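## Task

Pull the black key fob out of the drawer of the little wooden box and set it directly on the open table surface, touching nothing but the table. Then close the drawer. The box must stay roughly in its current spot and orientation, and the other item must remain inside the drawer.

## Robot and tools

Robot: two arms, left_arm and right_arm, each with a two-finger gripper. Each arm sits on a tilted plate, and both plates hang from one metal frame behind them. For the proximity check, a plate and its half of the frame count as part of that arm. Calibrated bases: left_arm at (+0.048, +0.320, +0.317) m, quat_wxyz (+0.957, -0.123, +0.264, +0.004); right_arm at (+0.034, -0.209, +0.317) m, quat_wxyz (+0.957, +0.118, +0.266, +0.011).

Frame: a single scene frame. The origin is at table-top height, halfway between the nominal arm bases. +x points out over the table, +z up, and left_arm is on the +y side. Image left and right do not match arm names. Positions are in metres, and orientations are quaternions written w first. The fingers of a gripper point along its own +z and separate along its own y. end_effector_position is the point between the pads, slightly behind the tips. Reported poses may be off by a few centimetres, more at long reach.

The row: every command that moves something uses rows of 16 numbers that always cover both arms. The first 8 are left_arm: x, y, z, qw, qx, qy, qz, opening. The last 8 are right_arm in the same order. x, y, z and the quaternion give an absolute target pose for the gripper in the scene frame, not an offset. Opening runs from -1 (closed, 0 mm gap) to +1 (fully open, about 87 mm). Intermediate values: 0.5 gives about 69 mm, 0 about 43 mm, -0.5 about 18 mm. To hold an arm still, resend its last reported pose and its intended opening. To keep an orientation, resend the same target quaternion every time rather than copying a drifted reading.

execute_actions(actions, cameras): actions is a list that is empty or holds one item.
- An empty list returns the current state, with pictures.
- {"rows": [...], "steps": n} runs 1 to 15 rows, one per 1/30 s step (n at most 15, default 15, minimum 5). The final row repeats if there are fewer rows than steps. Every target must be within 0.6 m of that arm's last reported position along each gripper axis, or the call is refused and nothing is sent.
- {"steps": n} without rows waits up to 300 steps, counted from the previous result.
The result arrives 5 steps before the action finishes, and those steps run afterwards. Pictures come only when actions is empty or cameras names them. cameras takes ["all"], [], or names from cam_high, cam_low, cam_left_wrist, cam_right_wrist. An unknown name invalidates the call.

move(target, speed, blend, blocking, cameras): target is one 16-number row or a list of up to 15 rows, in the same absolute format with no 0.6 m limit. Each gripper travels straight toward its pose, and every path ends together. A move takes at least 0.5 s and is cut off at 10 s. speed is in m/s, from 0.002 to 0.5 (default 0.25), given as one value or one per target. Rotation is capped at twice that value in rad/s. blend, in metres, rounds corners at intermediate targets (default 0). Openings in the first target are sent right away. Openings in later targets are sent only after everything comes to rest at that target. With blocking=false the call returns after about 0.5 s while motion continues. Paths do not avoid obstacles or the other arm. Go around an arm's own base, not close past it, or its shoulder posture may flip. The result adds a move: line with the outcome and any limits. Outcomes include done, off_target, moving, held and fault. limits=paced means the sent pose was clipped, and limits=held means steps were withheld. done means the arm settled within 10 mm and 2 degrees of the target, but it says nothing about contact.

wait(seconds 0 to 10, cameras) lets time run. It returns early if a move ends. stop(cameras) brakes a running move; the fingers keep moving. zoom_image(camera, region [x0, y0, x1, y1] in pixels, at most 504x504) enlarges part of that camera's latest picture. finished_scene(scene) ends the current scene, takes its number, and cannot be undone. The result usually reports success, and any later calls apply to the next task.

Control details: each step, the commanded pose is clipped to within 100 mm and 20 degrees of the measured pose. Elbows never fully straighten. Friction and gravity can leave the gripper low, short or tilted. Small moves may not happen or may drift sideways, so check the pose after each move and correct any tilt. Hand target in a result shows what the controller is currently driving toward. A held step keeps being retried while you think.

Gripping: grip_measured uses the same scale as opening. To grasp, command about 0.04 below the reading at first contact for full force, or less for a lighter hold. Readings can be off by about 1 mm. Each pad delivers roughly 20 N at most, and closing fast squeezes harder.

Result lines: per arm, end_effector_position, end_effector_quat_wxyz, grip_measured, Joint positions (the last value is the gripper, 0 closed to 1 open), Joint velocities ("within noise" when at rest), and Joint torques (positive toward larger joint values; the first three wrap around at ±28 N m). Joint ranges in rad: waist -2.618 to 3.054, shoulder 0 to 3.142, elbow 0 to 3.142 (straight at 2.901), wrist pitch and wrist yaw ±1.571, wrist roll ±2.094. The camera calibration gives K and T_world_to_cam for each camera. Wrist camera images may lag while the arm moves.

Cautions: the simulation keeps running while you reply. Nothing may fall off the table or be left off it. Avoid dropping objects, releasing moving parts, slamming, and hitting or pressing hard. Collisions or pressure between the two arms can fail the task. Faster motion and aiming farther past a contact both increase force. Objects may get small random nudges. Motors heat up when holding loads, stretching out, or pushing against something unreachable. A MOTOR HOT line appears at 75 °C. At 90 °C that arm folds up and stops working, and at 100 °C it goes limp.

Each tool is called after ">>>" by a JSON object that holds its "fn" and its "kwargs", one argument or row to a line.

## Session

>>> {"fn": "execute_actions", "kwargs": {
  "actions": []
}}

Scene clock: 0.00 s of 6000.00 s.
left_arm: end_effector_position=(+0.0998, +0.1270, +0.2928) grip_measured=+1.000 end_effector_quat_wxyz=(-0.035, +0.687, +0.534, -0.491) | right_arm: end_effector_position=(+0.4542, -0.2631, +0.1802) grip_measured=+1.000 end_effector_quat_wxyz=(+0.210, +0.029, +0.971, -0.113)
Joint positions: left_arm=[-0.98 1.552 0.577 -0.527 0.448 0.878 1] | right_arm=[0.037 1.58 0.906 0.109 0.457 -0.116 1]
Joint velocities: within noise
Joint torques (N m): no reading
Motor temperatures (°C): left_arm=[26 35 37 31 25 28 24] | right_arm=[25 31 31 31 29 29 29]
Heat: left arm: 37 °C; right arm: 31 °C.
Hand target: left_arm +0.1015, +0.1262, +0.2930; -0.032, +0.687, +0.535, -0.491 | right_arm +0.4606, -0.2645, +0.1858; +0.220, +0.033, +0.968, -0.113

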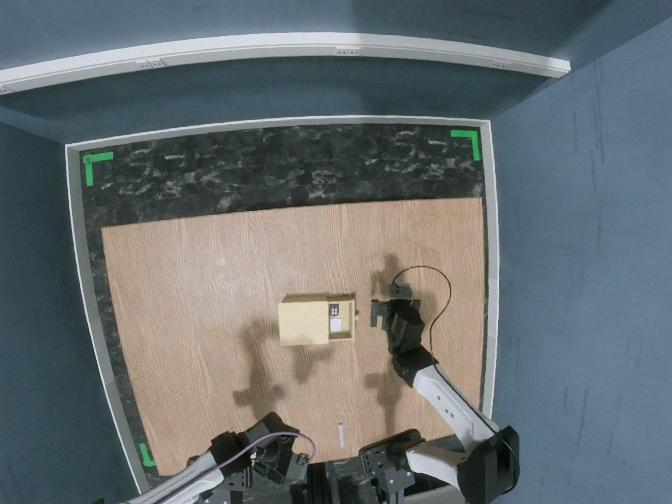

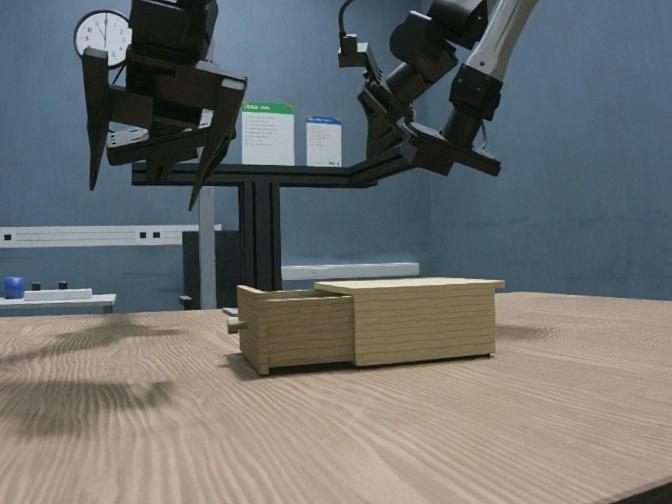

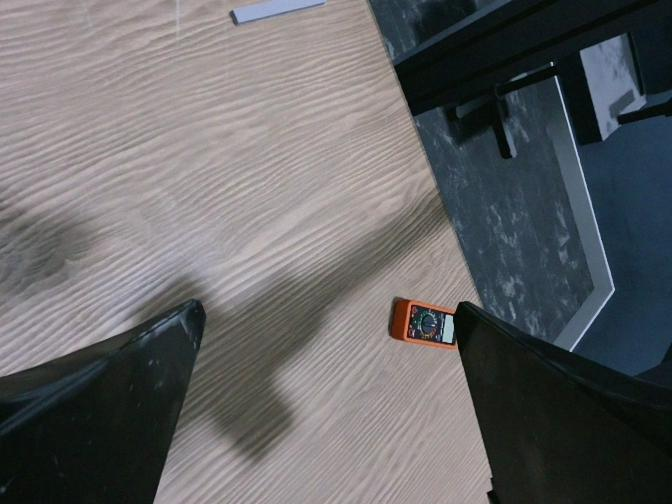

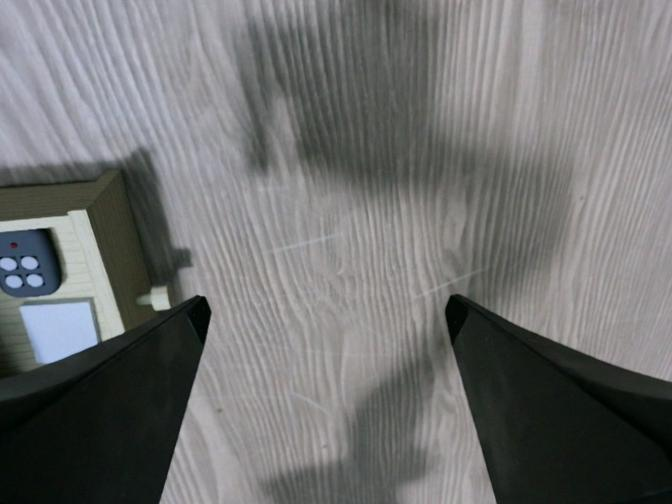

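>>> {"fn": "zoom_image", "kwargs": {
  "camera": "cam_high",
  "region": [260, 270, 400, 375]
}}

>>> {"fn": "zoom_image", "kwargs": {
  "camera": "cam_right_wrist",
  "region": [0, 150, 220, 390]
}}

>>> {"fn": "zoom_image", "kwargs": {
  "camera": "cam_low",
  "region": [210, 260, 530, 400]
}}

Scaled by 3.600 from the camera's 672x504 image, which has a finer 960x720 frame.

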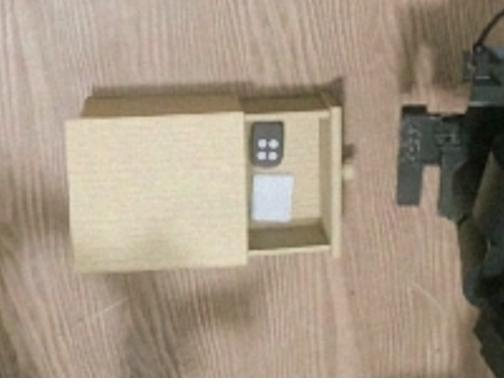

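Scaled by 2.100 from the camera's 672x504 image, which has a finer 960x720 frame.

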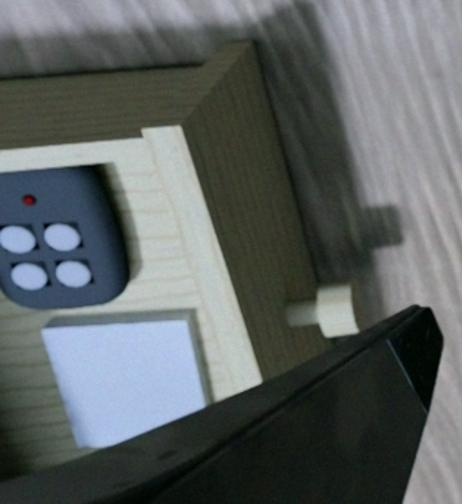

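Scaled by 1.575 from the camera's 672x504 image, which has a finer 960x720 frame.

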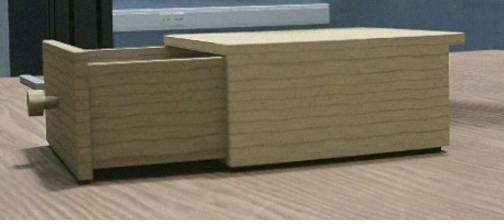

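>>> {"fn": "move", "kwargs": {
  "target": [0.0998, 0.1270, 0.2928, -0.035, 0.687, 0.534, -0.491, 1, 0.43, -0.11, 0.20, 0.2045, 0, 0.979, 0, 1]
}}

Scene clock: 3.07 s of 6000.00 s.
left_arm: end_effector_position=(+0.0998, +0.1270, +0.2928) grip_measured=+1.000 end_effector_quat_wxyz=(-0.035, +0.687, +0.534, -0.491) | right_arm: end_effector_position=(+0.4275, -0.1118, +0.2012) grip_measured=+1.000 end_effector_quat_wxyz=(+0.206, -0.004, +0.978, +0.004)
Joint positions: left_arm=[-0.98 1.552 0.577 -0.527 0.448 0.878 1] | right_arm=[0.406 1.611 0.896 0.023 0.514 0.118 1]
Joint velocities: within noise
Joint torques (N m): left_arm=[-3.19 -4.11 3.77 0.45 0.54 0.18] | right_arm=[4.16 -5.61 7.1 0.78 0.2 -0.03]
Motor temperatures (°C): left_arm=[26 36 38 31 25 28 24] | right_arm=[25 32 31 31 29 29 29]
Heat: left arm: 38 °C; right arm: 32 °C.
Hand target: left_arm +0.0999, +0.1270, +0.2928; -0.035, +0.687, +0.534, -0.491 | right_arm +0.4299, -0.1100, +0.2000; +0.205, +0.000, +0.979, +0.000
Off the commanded pose: left_arm 0.000 m, 0 deg | right_arm 0.003 m, 1 deg.
Kept back: nothing.
move: done
camera_calibration:
cam_right_wrist: T_world_to_cam=[[0.0289968, -0.999579, 0.000973809, -0.12613], [-0.894389, -0.0255103, 0.446561, 0.309341], [-0.446348, -0.0138198, -0.894753, 0.505723], [0, 0, 0, 1]] pos_world=[0.506057, -0.111197, 0.31448]

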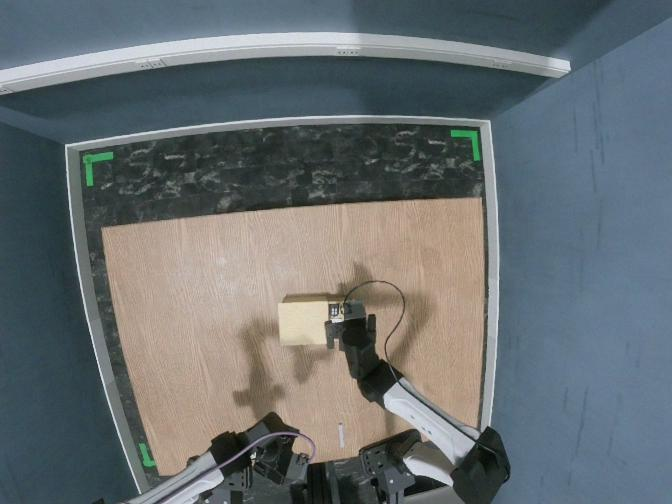

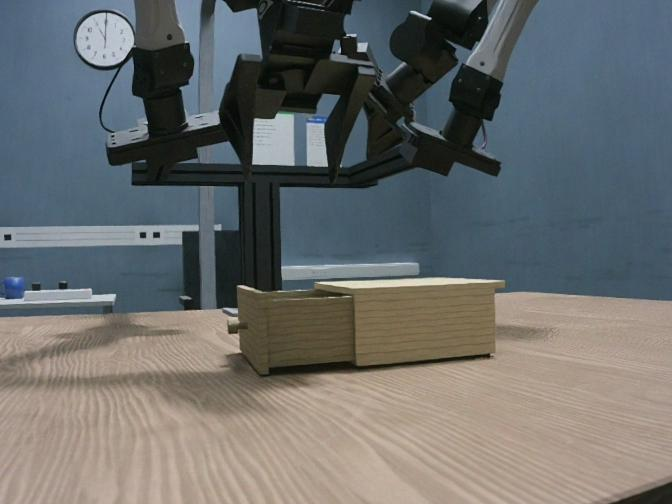

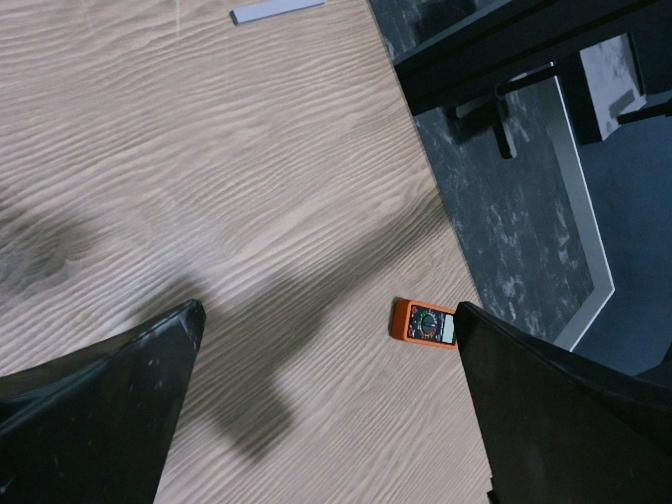

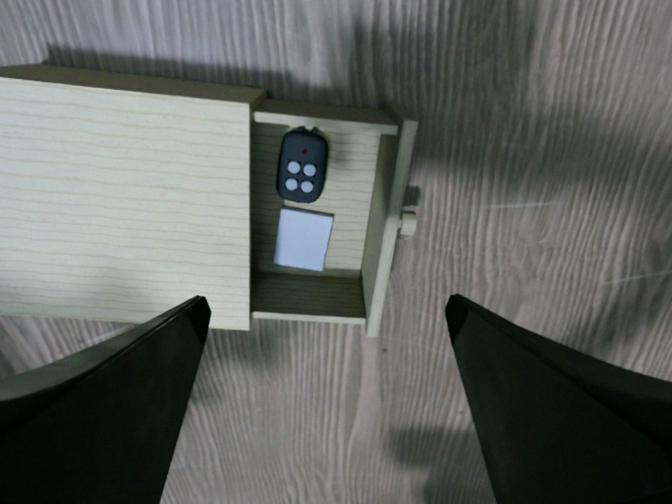

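>>> {"fn": "zoom_image", "kwargs": {
  "camera": "cam_right_wrist",
  "region": [230, 80, 430, 350]
}}

Scaled by 1.867 from the camera's 672x504 image, which has a finer 960x720 frame.

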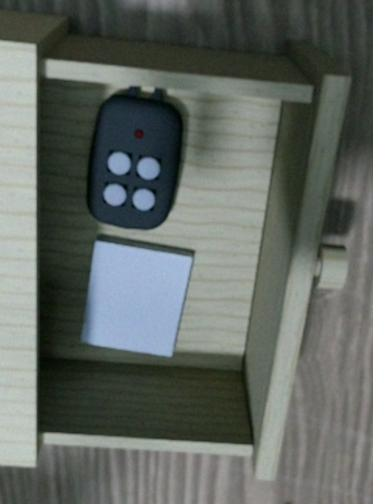

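>>> {"fn": "move", "kwargs": {
  "target": [
    [0.0998, 0.1270, 0.2928, -0.035, 0.687, 0.534, -0.491, 1, 0.395, -0.128, 0.12, 0.1045, 0.0373, 0.9938, -0.0039, -1],
    [0.0998, 0.1270, 0.2928, -0.035, 0.687, 0.534, -0.491, 1, 0.395, -0.128, 0.037, 0.1045, 0.0373, 0.9938, -0.0039, -1]
  ],
  "speed": [0.2, 0.08],
  "blend": [0.01, 0]
}}

Scene clock: 7.50 s of 6000.00 s.
left_arm: end_effector_position=(+0.0998, +0.1270, +0.2928) grip_measured=+1.000 end_effector_quat_wxyz=(-0.035, +0.687, +0.534, -0.491) | right_arm: end_effector_position=(+0.3922, -0.1266, +0.0428) grip_measured=-0.973 end_effector_quat_wxyz=(+0.102, +0.037, +0.994, -0.006)
Joint positions: left_arm=[-0.98 1.552 0.577 -0.527 0.448 0.878 1] | right_arm=[0.2 2.133 1.035 0.237 0.374 0.137 0.013]
Joint velocities: within noise
Joint torques (N m): left_arm=[-3.25 -4.08 3.9 0.44 0.54 0.2] | right_arm=[3.02 -6.68 3.58 0.73 -0.08 -0.28]
Motor temperatures (°C): left_arm=[26 36 38 31 25 28 24] | right_arm=[25 32 32 31 29 29 29]
Heat: left arm: 38 °C; right arm: 32 °C.
Hand target: left_arm +0.0999, +0.1270, +0.2928; -0.035, +0.687, +0.534, -0.491 | right_arm +0.3950, -0.1281, +0.0372; +0.105, +0.037, +0.994, -0.004
Off the commanded pose: left_arm 0.000 m, 0 deg | right_arm 0.007 m, 0 deg.
Kept back: nothing.
move: done
camera_calibration:
cam_right_wrist: T_world_to_cam=[[-0.0536145, -0.99854, 0.00660382, -0.107478], [-0.779524, 0.0459863, 0.624682, 0.304525], [-0.624073, 0.0283442, -0.780851, 0.418239], [0, 0, 0, 1]] pos_world=[0.492634, -0.13318, 0.137061]

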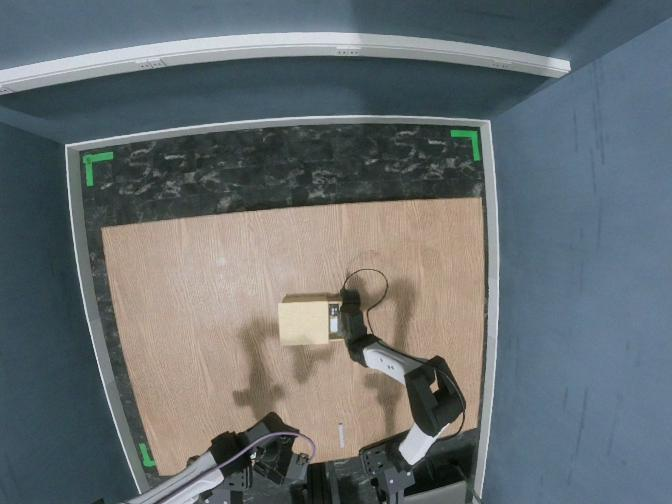

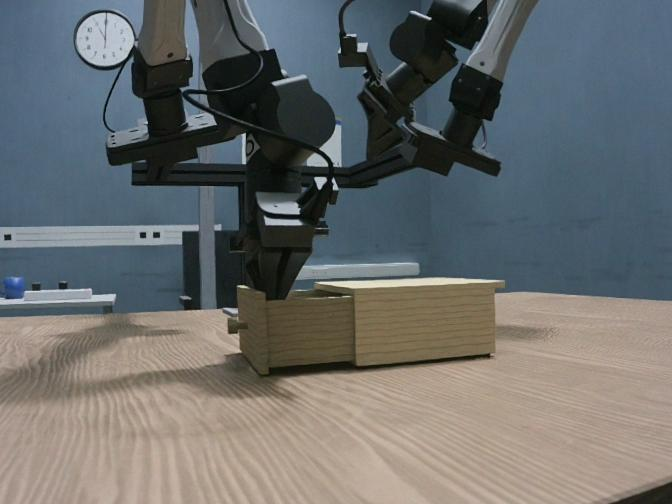

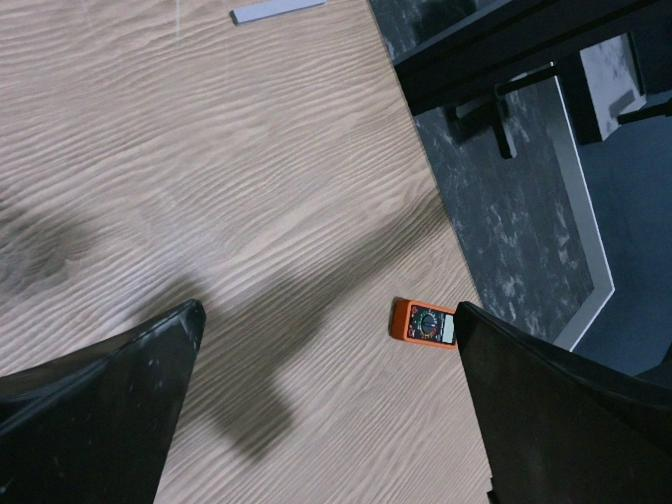

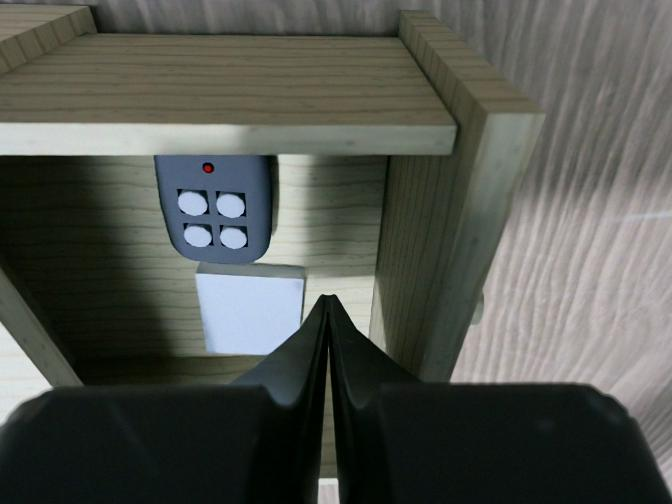

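>>> {"fn": "move", "kwargs": {
  "target": [0.0998, 0.1270, 0.2928, -0.035, 0.687, 0.534, -0.491, 1, 0.393, -0.168, 0.037, 0.1045, 0.0373, 0.9938, -0.0039, -1],
  "speed": 0.05
}}

Scene clock: 8.87 s of 6000.00 s.
left_arm: end_effector_position=(+0.0998, +0.1270, +0.2928) grip_measured=+1.000 end_effector_quat_wxyz=(-0.035, +0.687, +0.534, -0.491) | right_arm: end_effector_position=(+0.3872, -0.1472, +0.0322) grip_measured=-0.973 end_effector_quat_wxyz=(+0.096, +0.037, +0.994, +0.021)
Joint positions: left_arm=[-0.98 1.552 0.577 -0.527 0.448 0.878 1] | right_arm=[0.115 2.133 1.006 0.279 0.265 0.077 0.013]
Joint velocities: within noise
Joint torques (N m): left_arm=[-3.18 -4.08 3.84 0.43 0.53 0.19] | right_arm=[0.92 -10.32 0.94 0.55 0.37 -0.46]
Motor temperatures (°C): left_arm=[26 36 38 31 25 28 24] | right_arm=[25 32 32 31 29 29 29]
Heat: left arm: 38 °C; right arm: 32 °C.
Hand target: left_arm +0.0999, +0.1270, +0.2928; -0.035, +0.687, +0.534, -0.491 | right_arm +0.3927, -0.1675, +0.0368; +0.104, +0.038, +0.994, -0.004
Off the commanded pose: left_arm 0.000 m, 0 deg | right_arm 0.022 m, 3 deg.
Kept back: nothing.
move: off_target (right_arm)
camera_calibration:
cam_right_wrist: T_world_to_cam=[[-0.0481833, -0.997798, -0.0455708, -0.128512], [-0.77391, 0.00845091, 0.633239, 0.300158], [-0.63146, 0.0657792, -0.772613, 0.415526], [0, 0, 0, 1]] pos_world=[0.488491, -0.158099, 0.125113]

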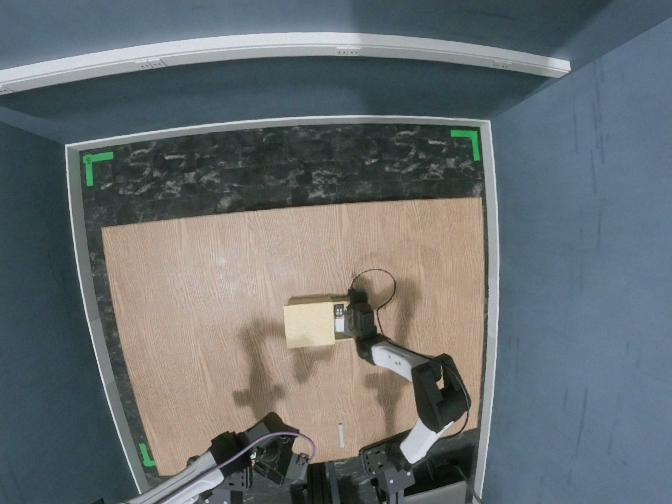

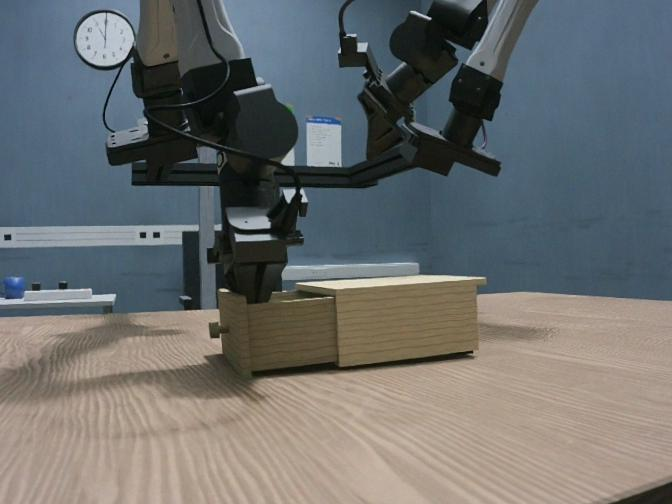

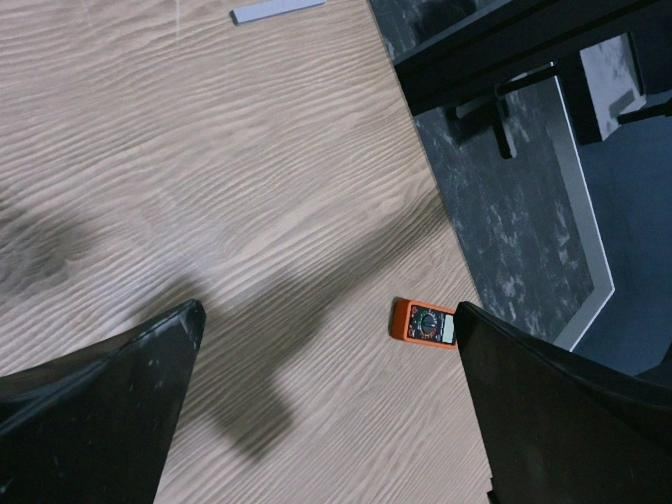

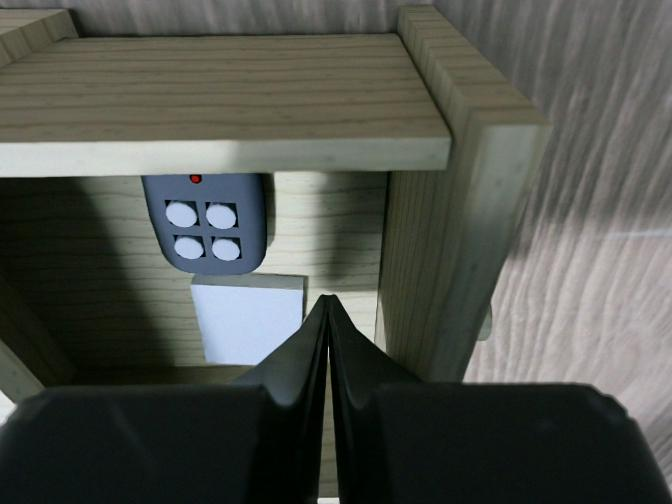

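>>> {"fn": "move", "kwargs": {
  "target": [
    [0.0998, 0.1270, 0.2928, -0.035, 0.687, 0.534, -0.491, 1, 0.391, -0.140, 0.040, 0.1045, 0.0373, 0.9938, -0.0039, -1],
    [0.0998, 0.1270, 0.2928, -0.035, 0.687, 0.534, -0.491, 1, 0.391, -0.138, 0.12, 0.1045, 0.0373, 0.9938, -0.0039, -1],
    [0.0998, 0.1270, 0.2928, -0.035, 0.687, 0.534, -0.491, 1, 0.43, -0.13, 0.20, 0.2045, 0, 0.979, 0, -1]
  ],
  "speed": [0.08, 0.15, 0.2],
  "blend": [0.0, 0.01, 0]
}}

Scene clock: 11.47 s of 6000.00 s.
left_arm: end_effector_position=(+0.0998, +0.1270, +0.2928) grip_measured=+1.000 end_effector_quat_wxyz=(-0.035, +0.687, +0.534, -0.491) | right_arm: end_effector_position=(+0.4289, -0.1285, +0.1907) grip_measured=-0.973 end_effector_quat_wxyz=(+0.197, +0.004, +0.980, +0.002)
Joint positions: left_arm=[-0.98 1.552 0.577 -0.527 0.448 0.878 1] | right_arm=[0.344 1.618 0.894 0.031 0.47 0.099 0.013]
Joint velocities: within noise
Joint torques (N m): left_arm=[-3.21 -4.1 3.82 0.43 0.55 0.19] | right_arm=[4.59 -9.44 4.29 0.77 0.11 -0.27]
Motor temperatures (°C): left_arm=[26 36 38 31 25 28 24] | right_arm=[26 33 32 31 29 29 29]
Heat: left arm: 38 °C; right arm: 33 °C.
Hand target: left_arm +0.0999, +0.1270, +0.2928; -0.035, +0.687, +0.534, -0.491 | right_arm +0.4301, -0.1300, +0.1996; +0.204, +0.000, +0.979, +0.000
Off the commanded pose: left_arm 0.000 m, 0 deg | right_arm 0.009 m, 1 deg.
Kept back: nothing.
move: done
camera_calibration:
cam_right_wrist: T_world_to_cam=[[0.011942, -0.999928, 0.000690739, -0.135555], [-0.885945, -0.0102604, 0.463677, 0.309951], [-0.463637, -0.00614917, -0.886004, 0.503553], [0, 0, 0, 1]] pos_world=[0.509684, -0.129269, 0.302527]

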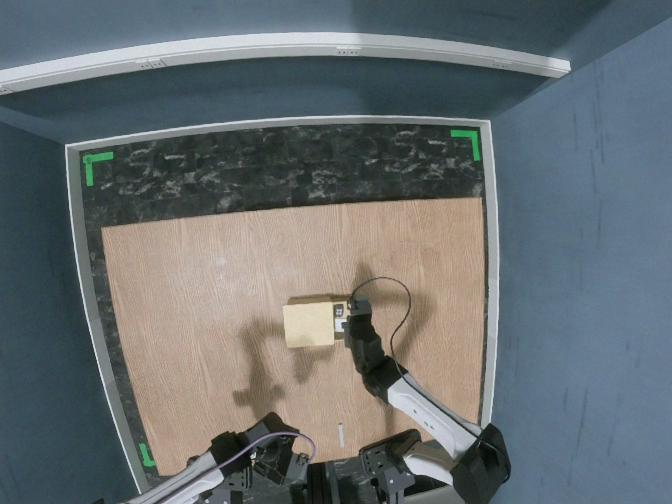

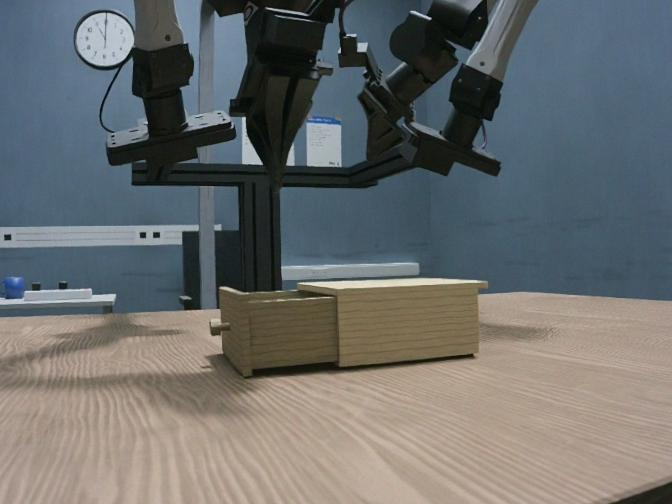

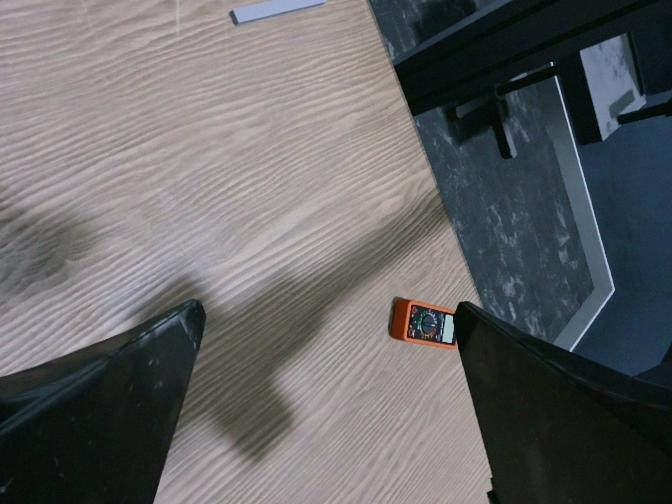

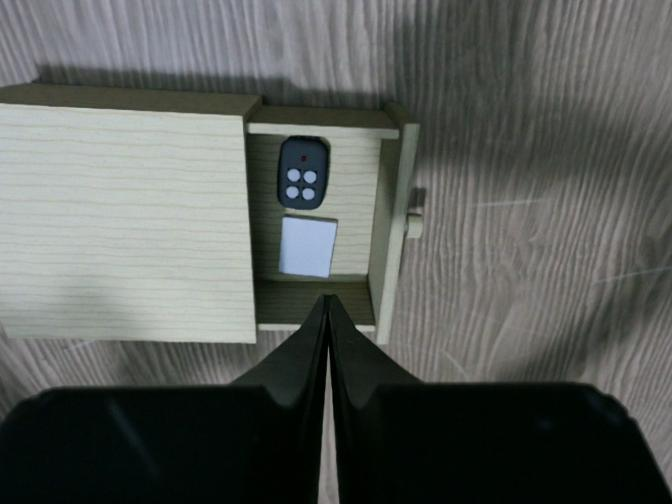

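>>> {"fn": "zoom_image", "kwargs": {
  "camera": "cam_right_wrist",
  "region": [230, 80, 430, 350]
}}

Scaled by 1.867 from the camera's 672x504 image, which has a finer 960x720 frame.

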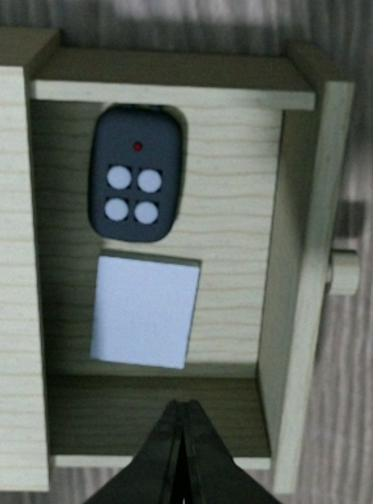

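>>> {"fn": "move", "kwargs": {
  "target": [
    [0.0998, 0.1270, 0.2928, -0.035, 0.687, 0.534, -0.491, 1, 0.428, -0.132, 0.12, 0.0967, 0.0652, 0.9854, 0.1242, 0.15],
    [0.0998, 0.1270, 0.2928, -0.035, 0.687, 0.534, -0.491, 1, 0.429, -0.1075, 0.024, 0.0967, 0.0652, 0.9854, 0.1242, 0.15]
  ],
  "speed": [0.2, 0.07]
}}

Scene clock: 15.87 s of 6000.00 s.
left_arm: end_effector_position=(+0.0998, +0.1270, +0.2928) grip_measured=+1.000 end_effector_quat_wxyz=(-0.035, +0.687, +0.534, -0.491) | right_arm: end_effector_position=(+0.4210, -0.1141, +0.0425) grip_measured=+0.147 end_effector_quat_wxyz=(+0.078, +0.060, +0.988, +0.116)
Joint positions: left_arm=[-0.98 1.552 0.577 -0.527 0.448 0.878 1] | right_arm=[0.109 2.147 1.175 0.104 0.073 0.143 0.574]
Joint velocities: within noise
Joint torques (N m): left_arm=[-3.23 -4.07 3.84 0.44 0.53 0.2] | right_arm=[3.52 -3.78 5.12 1.33 -0.29 -0.15]
Motor temperatures (°C): left_arm=[26 37 38 31 25 28 24] | right_arm=[26 34 32 31 28 29 29]
Heat: left arm: 38 °C; right arm: 34 °C.
Hand target: left_arm +0.0999, +0.1270, +0.2928; -0.035, +0.687, +0.534, -0.491 | right_arm +0.4278, -0.1081, +0.0259; +0.096, +0.065, +0.986, +0.124
Off the commanded pose: left_arm 0.000 m, 0 deg | right_arm 0.021 m, 2 deg.
Kept back: nothing.
move: off_target (right_arm)
camera_calibration:
cam_right_wrist: T_world_to_cam=[[-0.0808886, -0.968181, -0.236819, -0.0681222], [-0.7561, -0.0952084, 0.647494, 0.29961], [-0.649438, 0.231434, -0.72434, 0.467115], [0, 0, 0, 1]] pos_world=[0.524387, -0.145535, 0.128222]

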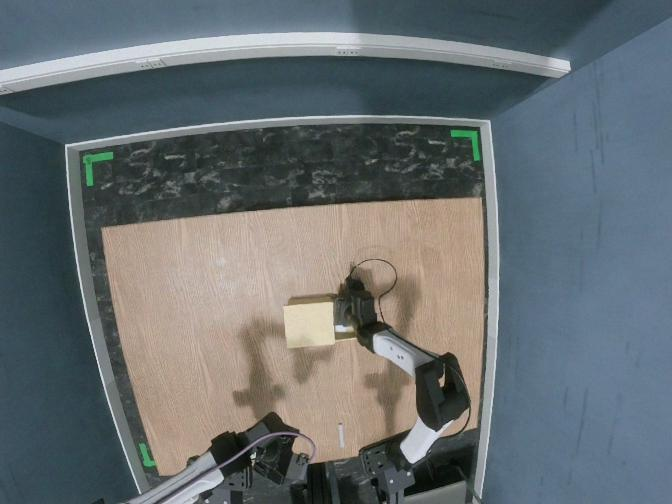

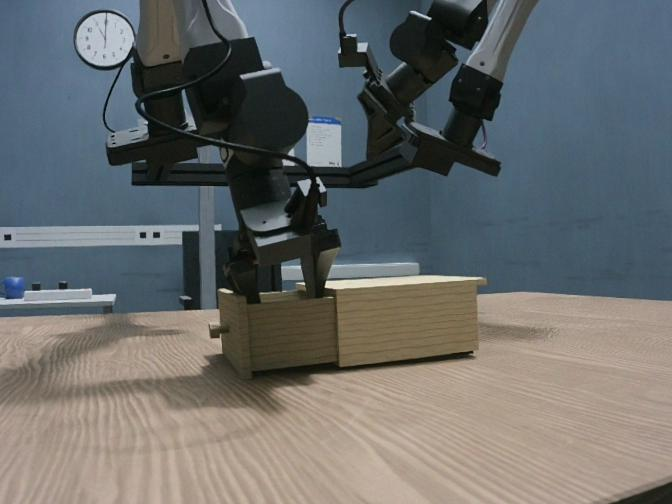

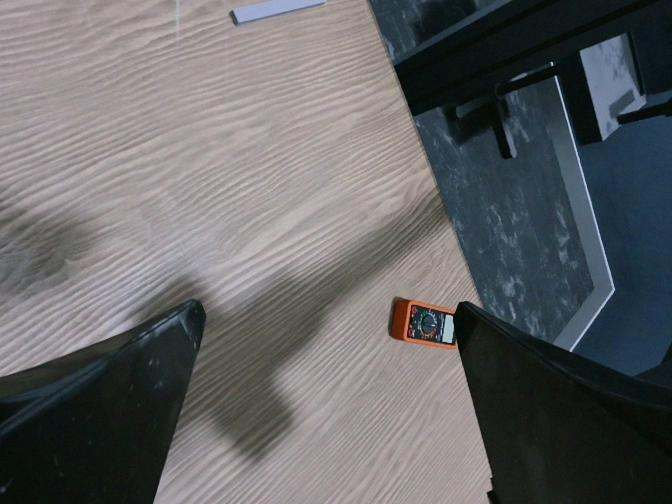

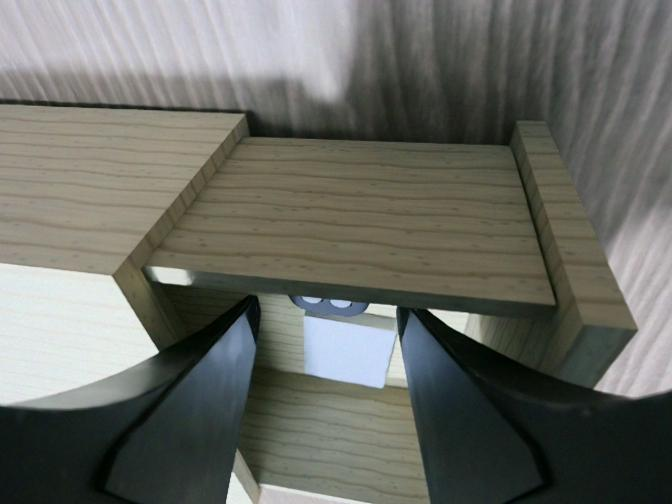

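>>> {"fn": "zoom_image", "kwargs": {
  "camera": "cam_low",
  "region": [200, 190, 400, 390]
}}

>>> {"fn": "zoom_image", "kwargs": {
  "camera": "cam_right_wrist",
  "region": [100, 200, 500, 500]
}}

Scaled by 2.520 from the camera's 672x504 image, which has a finer 960x720 frame.

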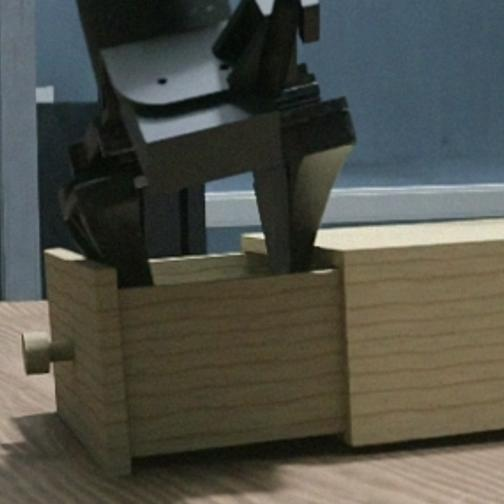

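Scaled by 1.260 from the camera's 672x504 image, which has a finer 960x720 frame.

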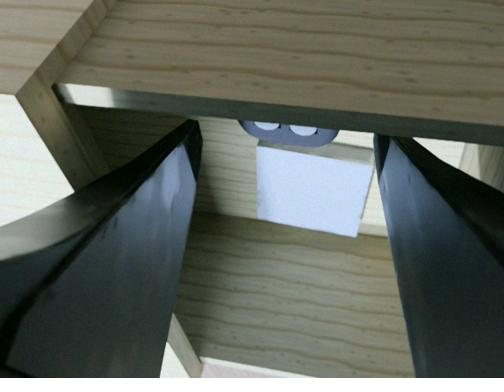

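>>> {"fn": "move", "kwargs": {
  "target": [
    [0.0998, 0.1270, 0.2928, -0.035, 0.687, 0.534, -0.491, 1, 0.424, -0.132, 0.13, 0.0967, 0.0652, 0.9854, 0.1242, 0.15],
    [0.0998, 0.1270, 0.2928, -0.035, 0.687, 0.534, -0.491, 1, 0.40, -0.125, 0.16, 0.1595, 0.7197, 0.6595, 0.1462, 0.15]
  ],
  "speed": [0.12, 0.4],
  "blend": [0.02, 0]
}}

Scene clock: 23.77 s of 6000.00 s.
left_arm: end_effector_position=(+0.0998, +0.1270, +0.2928) grip_measured=+1.000 end_effector_quat_wxyz=(-0.035, +0.687, +0.534, -0.491) | right_arm: end_effector_position=(+0.3897, -0.1250, +0.1490) grip_measured=+0.150 end_effector_quat_wxyz=(+0.145, +0.716, +0.670, +0.131)
Joint positions: left_arm=[-0.98 1.552 0.577 -0.527 0.448 0.878 1] | right_arm=[0.226 1.669 0.517 0.489 0.413 1.641 0.575]
Joint velocities: within noise
Joint torques (N m): left_arm=[-3.19 -4.12 3.82 0.44 0.56 0.19] | right_arm=[3.7 -8.1 1.99 0.91 0.19 -0.06]
Motor temperatures (°C): left_arm=[27 37 39 30 25 28 24] | right_arm=[26 34 32 32 28 29 29]
Heat: left arm: 39 °C; right arm: 34 °C.
Hand target: left_arm +0.0999, +0.1270, +0.2928; -0.035, +0.687, +0.534, -0.491 | right_arm +0.3998, -0.1249, +0.1597; +0.159, +0.720, +0.660, +0.146
Off the commanded pose: left_arm 0.000 m, 0 deg | right_arm 0.015 m, 3 deg.
Kept back: nothing.
move: off_target (right_arm)
camera_calibration:
cam_right_wrist: T_world_to_cam=[[-0.921924, 0.0388218, -0.385421, 0.419758], [-0.265103, 0.662238, 0.700829, 0.101354], [0.282448, 0.748287, -0.600241, 0.209426], [0, 0, 0, 1]] pos_world=[0.354702, -0.240127, 0.216457]

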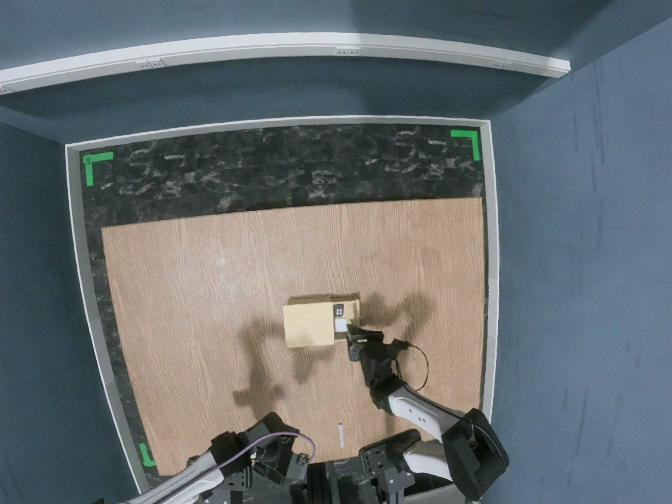

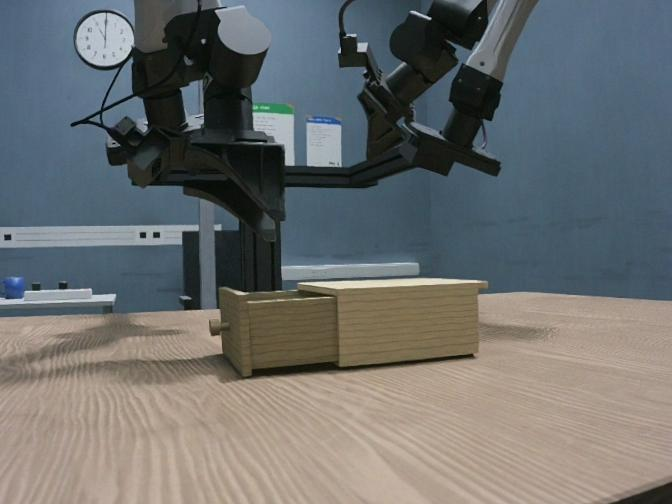

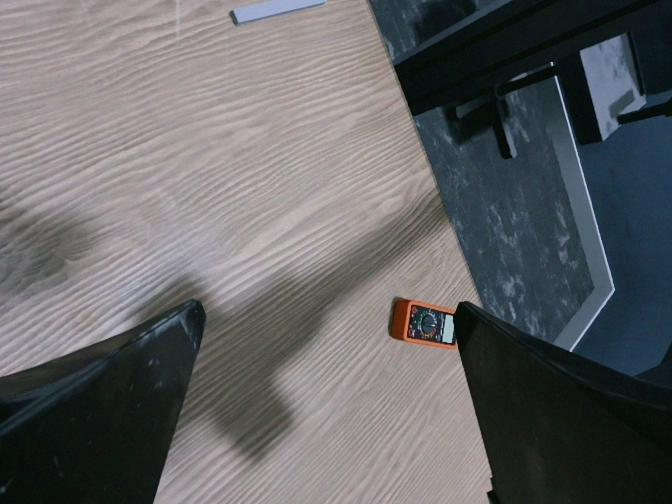

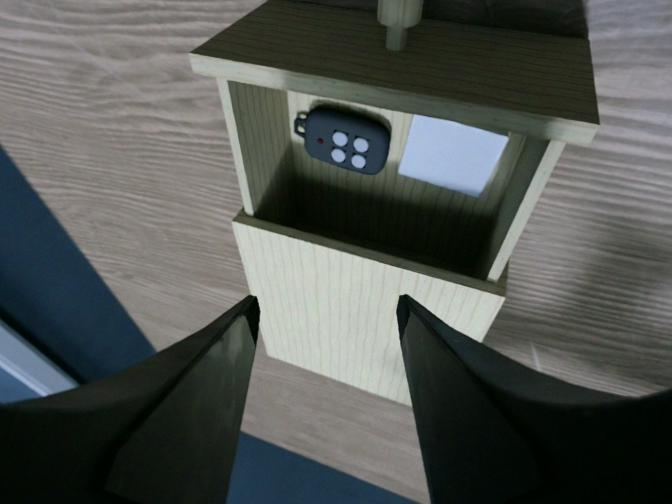

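>>> {"fn": "zoom_image", "kwargs": {
  "camera": "cam_right_wrist",
  "region": [180, 20, 620, 320]
}}

>>> {"fn": "zoom_image", "kwargs": {
  "camera": "cam_right_wrist",
  "region": [270, 70, 430, 200]
}}

>>> {"fn": "zoom_image", "kwargs": {
  "camera": "cam_low",
  "region": [120, 90, 320, 260]
}}

Scaled by 1.145 from the camera's 672x504 image, which has a finer 960x720 frame.

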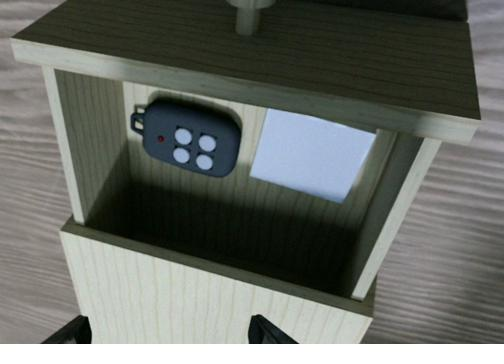

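Scaled by 3.150 from the camera's 672x504 image, which has a finer 960x720 frame.

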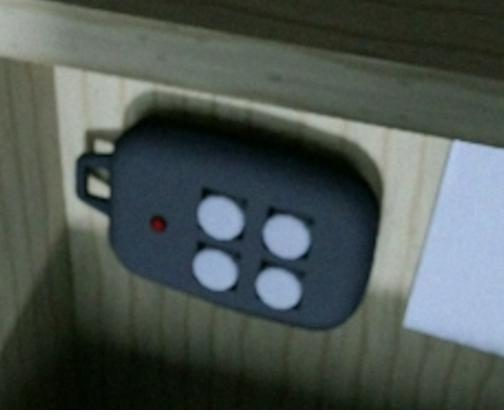

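Scaled by 2.520 from the camera's 672x504 image, which has a finer 960x720 frame.

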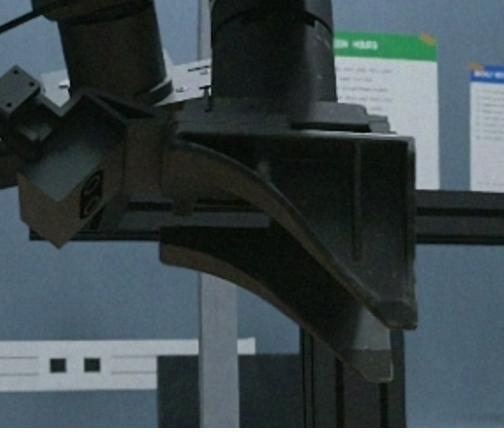

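>>> {"fn": "zoom_image", "kwargs": {
  "camera": "cam_right_wrist",
  "region": [380, 270, 672, 504]
}}

>>> {"fn": "zoom_image", "kwargs": {
  "camera": "cam_left_wrist",
  "region": [380, 270, 672, 504]
}}

Scaled by 1.726 from the camera's 672x504 image, which has a finer 960x720 frame.

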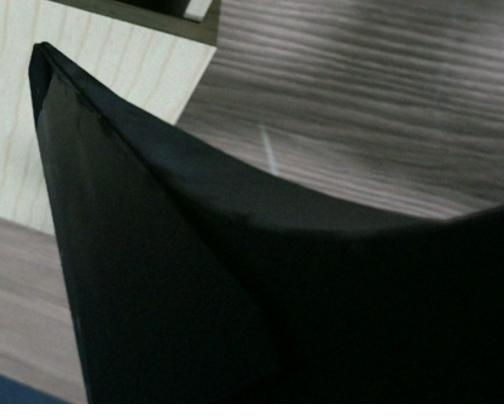

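Scaled by 1.726 from the camera's 672x504 image, which has a finer 960x720 frame.

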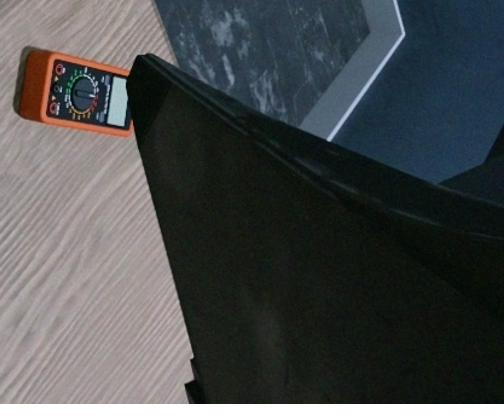

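>>> {"fn": "move", "kwargs": {
  "target": [
    [0.0998, 0.1270, 0.2928, -0.035, 0.687, 0.534, -0.491, 1, 0.430, -0.132, 0.12, 0.0967, 0.0652, 0.9854, 0.1242, 0.10],
    [0.0998, 0.1270, 0.2928, -0.035, 0.687, 0.534, -0.491, 1, 0.431, -0.105, 0.020, 0.0967, 0.0652, 0.9854, 0.1242, 0.10]
  ],
  "speed": [0.4, 0.06]
}}

Scene clock: 33.63 s of 6000.00 s.
left_arm: end_effector_position=(+0.0998, +0.1270, +0.2928) grip_measured=+1.000 end_effector_quat_wxyz=(-0.035, +0.687, +0.534, -0.491) | right_arm: end_effector_position=(+0.4240, -0.1138, +0.0388) grip_measured=+0.097 end_effector_quat_wxyz=(+0.079, +0.062, +0.989, +0.112)
Joint positions: left_arm=[-0.98 1.552 0.577 -0.527 0.448 0.878 1] | right_arm=[0.109 2.163 1.193 0.104 0.081 0.146 0.549]
Joint velocities: within noise
Joint torques (N m): left_arm=[-3.23 -4.12 3.82 0.43 0.55 0.19] | right_arm=[3.81 -3.85 5.24 1.35 -0.35 -0.16]
Motor temperatures (°C): left_arm=[27 37 39 30 25 28 24] | right_arm=[26 35 31 32 28 29 29]
Heat: left arm: 39 °C; right arm: 35 °C.
Hand target: left_arm +0.0999, +0.1270, +0.2928; -0.035, +0.687, +0.534, -0.491 | right_arm +0.4297, -0.1057, +0.0220; +0.096, +0.065, +0.986, +0.124
Off the commanded pose: left_arm 0.000 m, 0 deg | right_arm 0.022 m, 2 deg.
Kept back: nothing.
move: off_target (right_arm)
camera_calibration:
cam_right_wrist: T_world_to_cam=[[-0.0848936, -0.969281, -0.23084, -0.0671603], [-0.757565, -0.0876982, 0.646841, 0.305842], [-0.647216, 0.229789, -0.726849, 0.465208], [0, 0, 0, 1]] pos_world=[0.527083, -0.145175, 0.124801]

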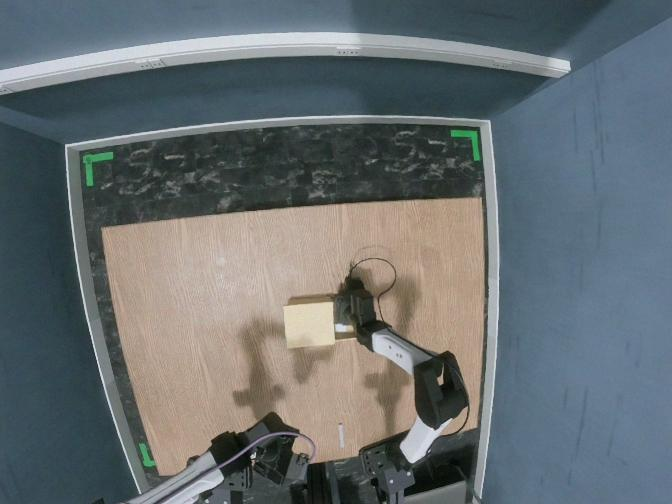

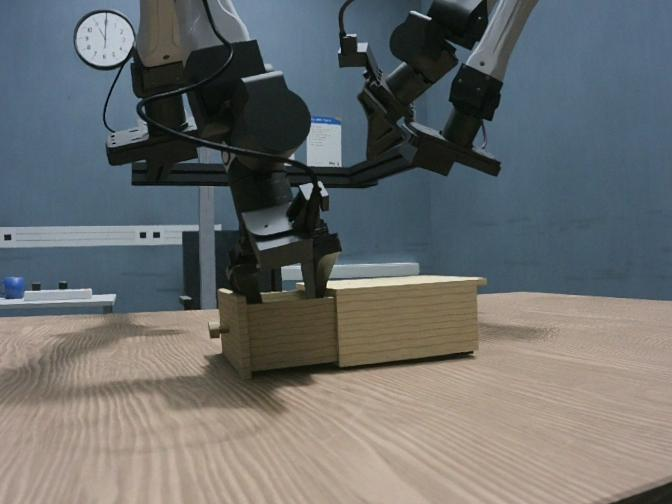

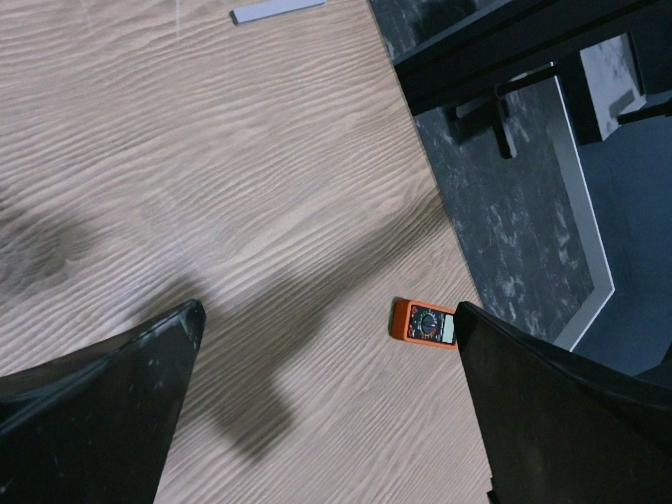

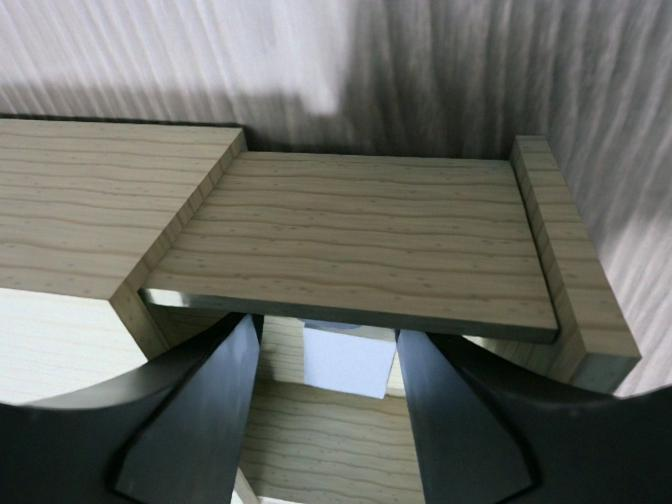

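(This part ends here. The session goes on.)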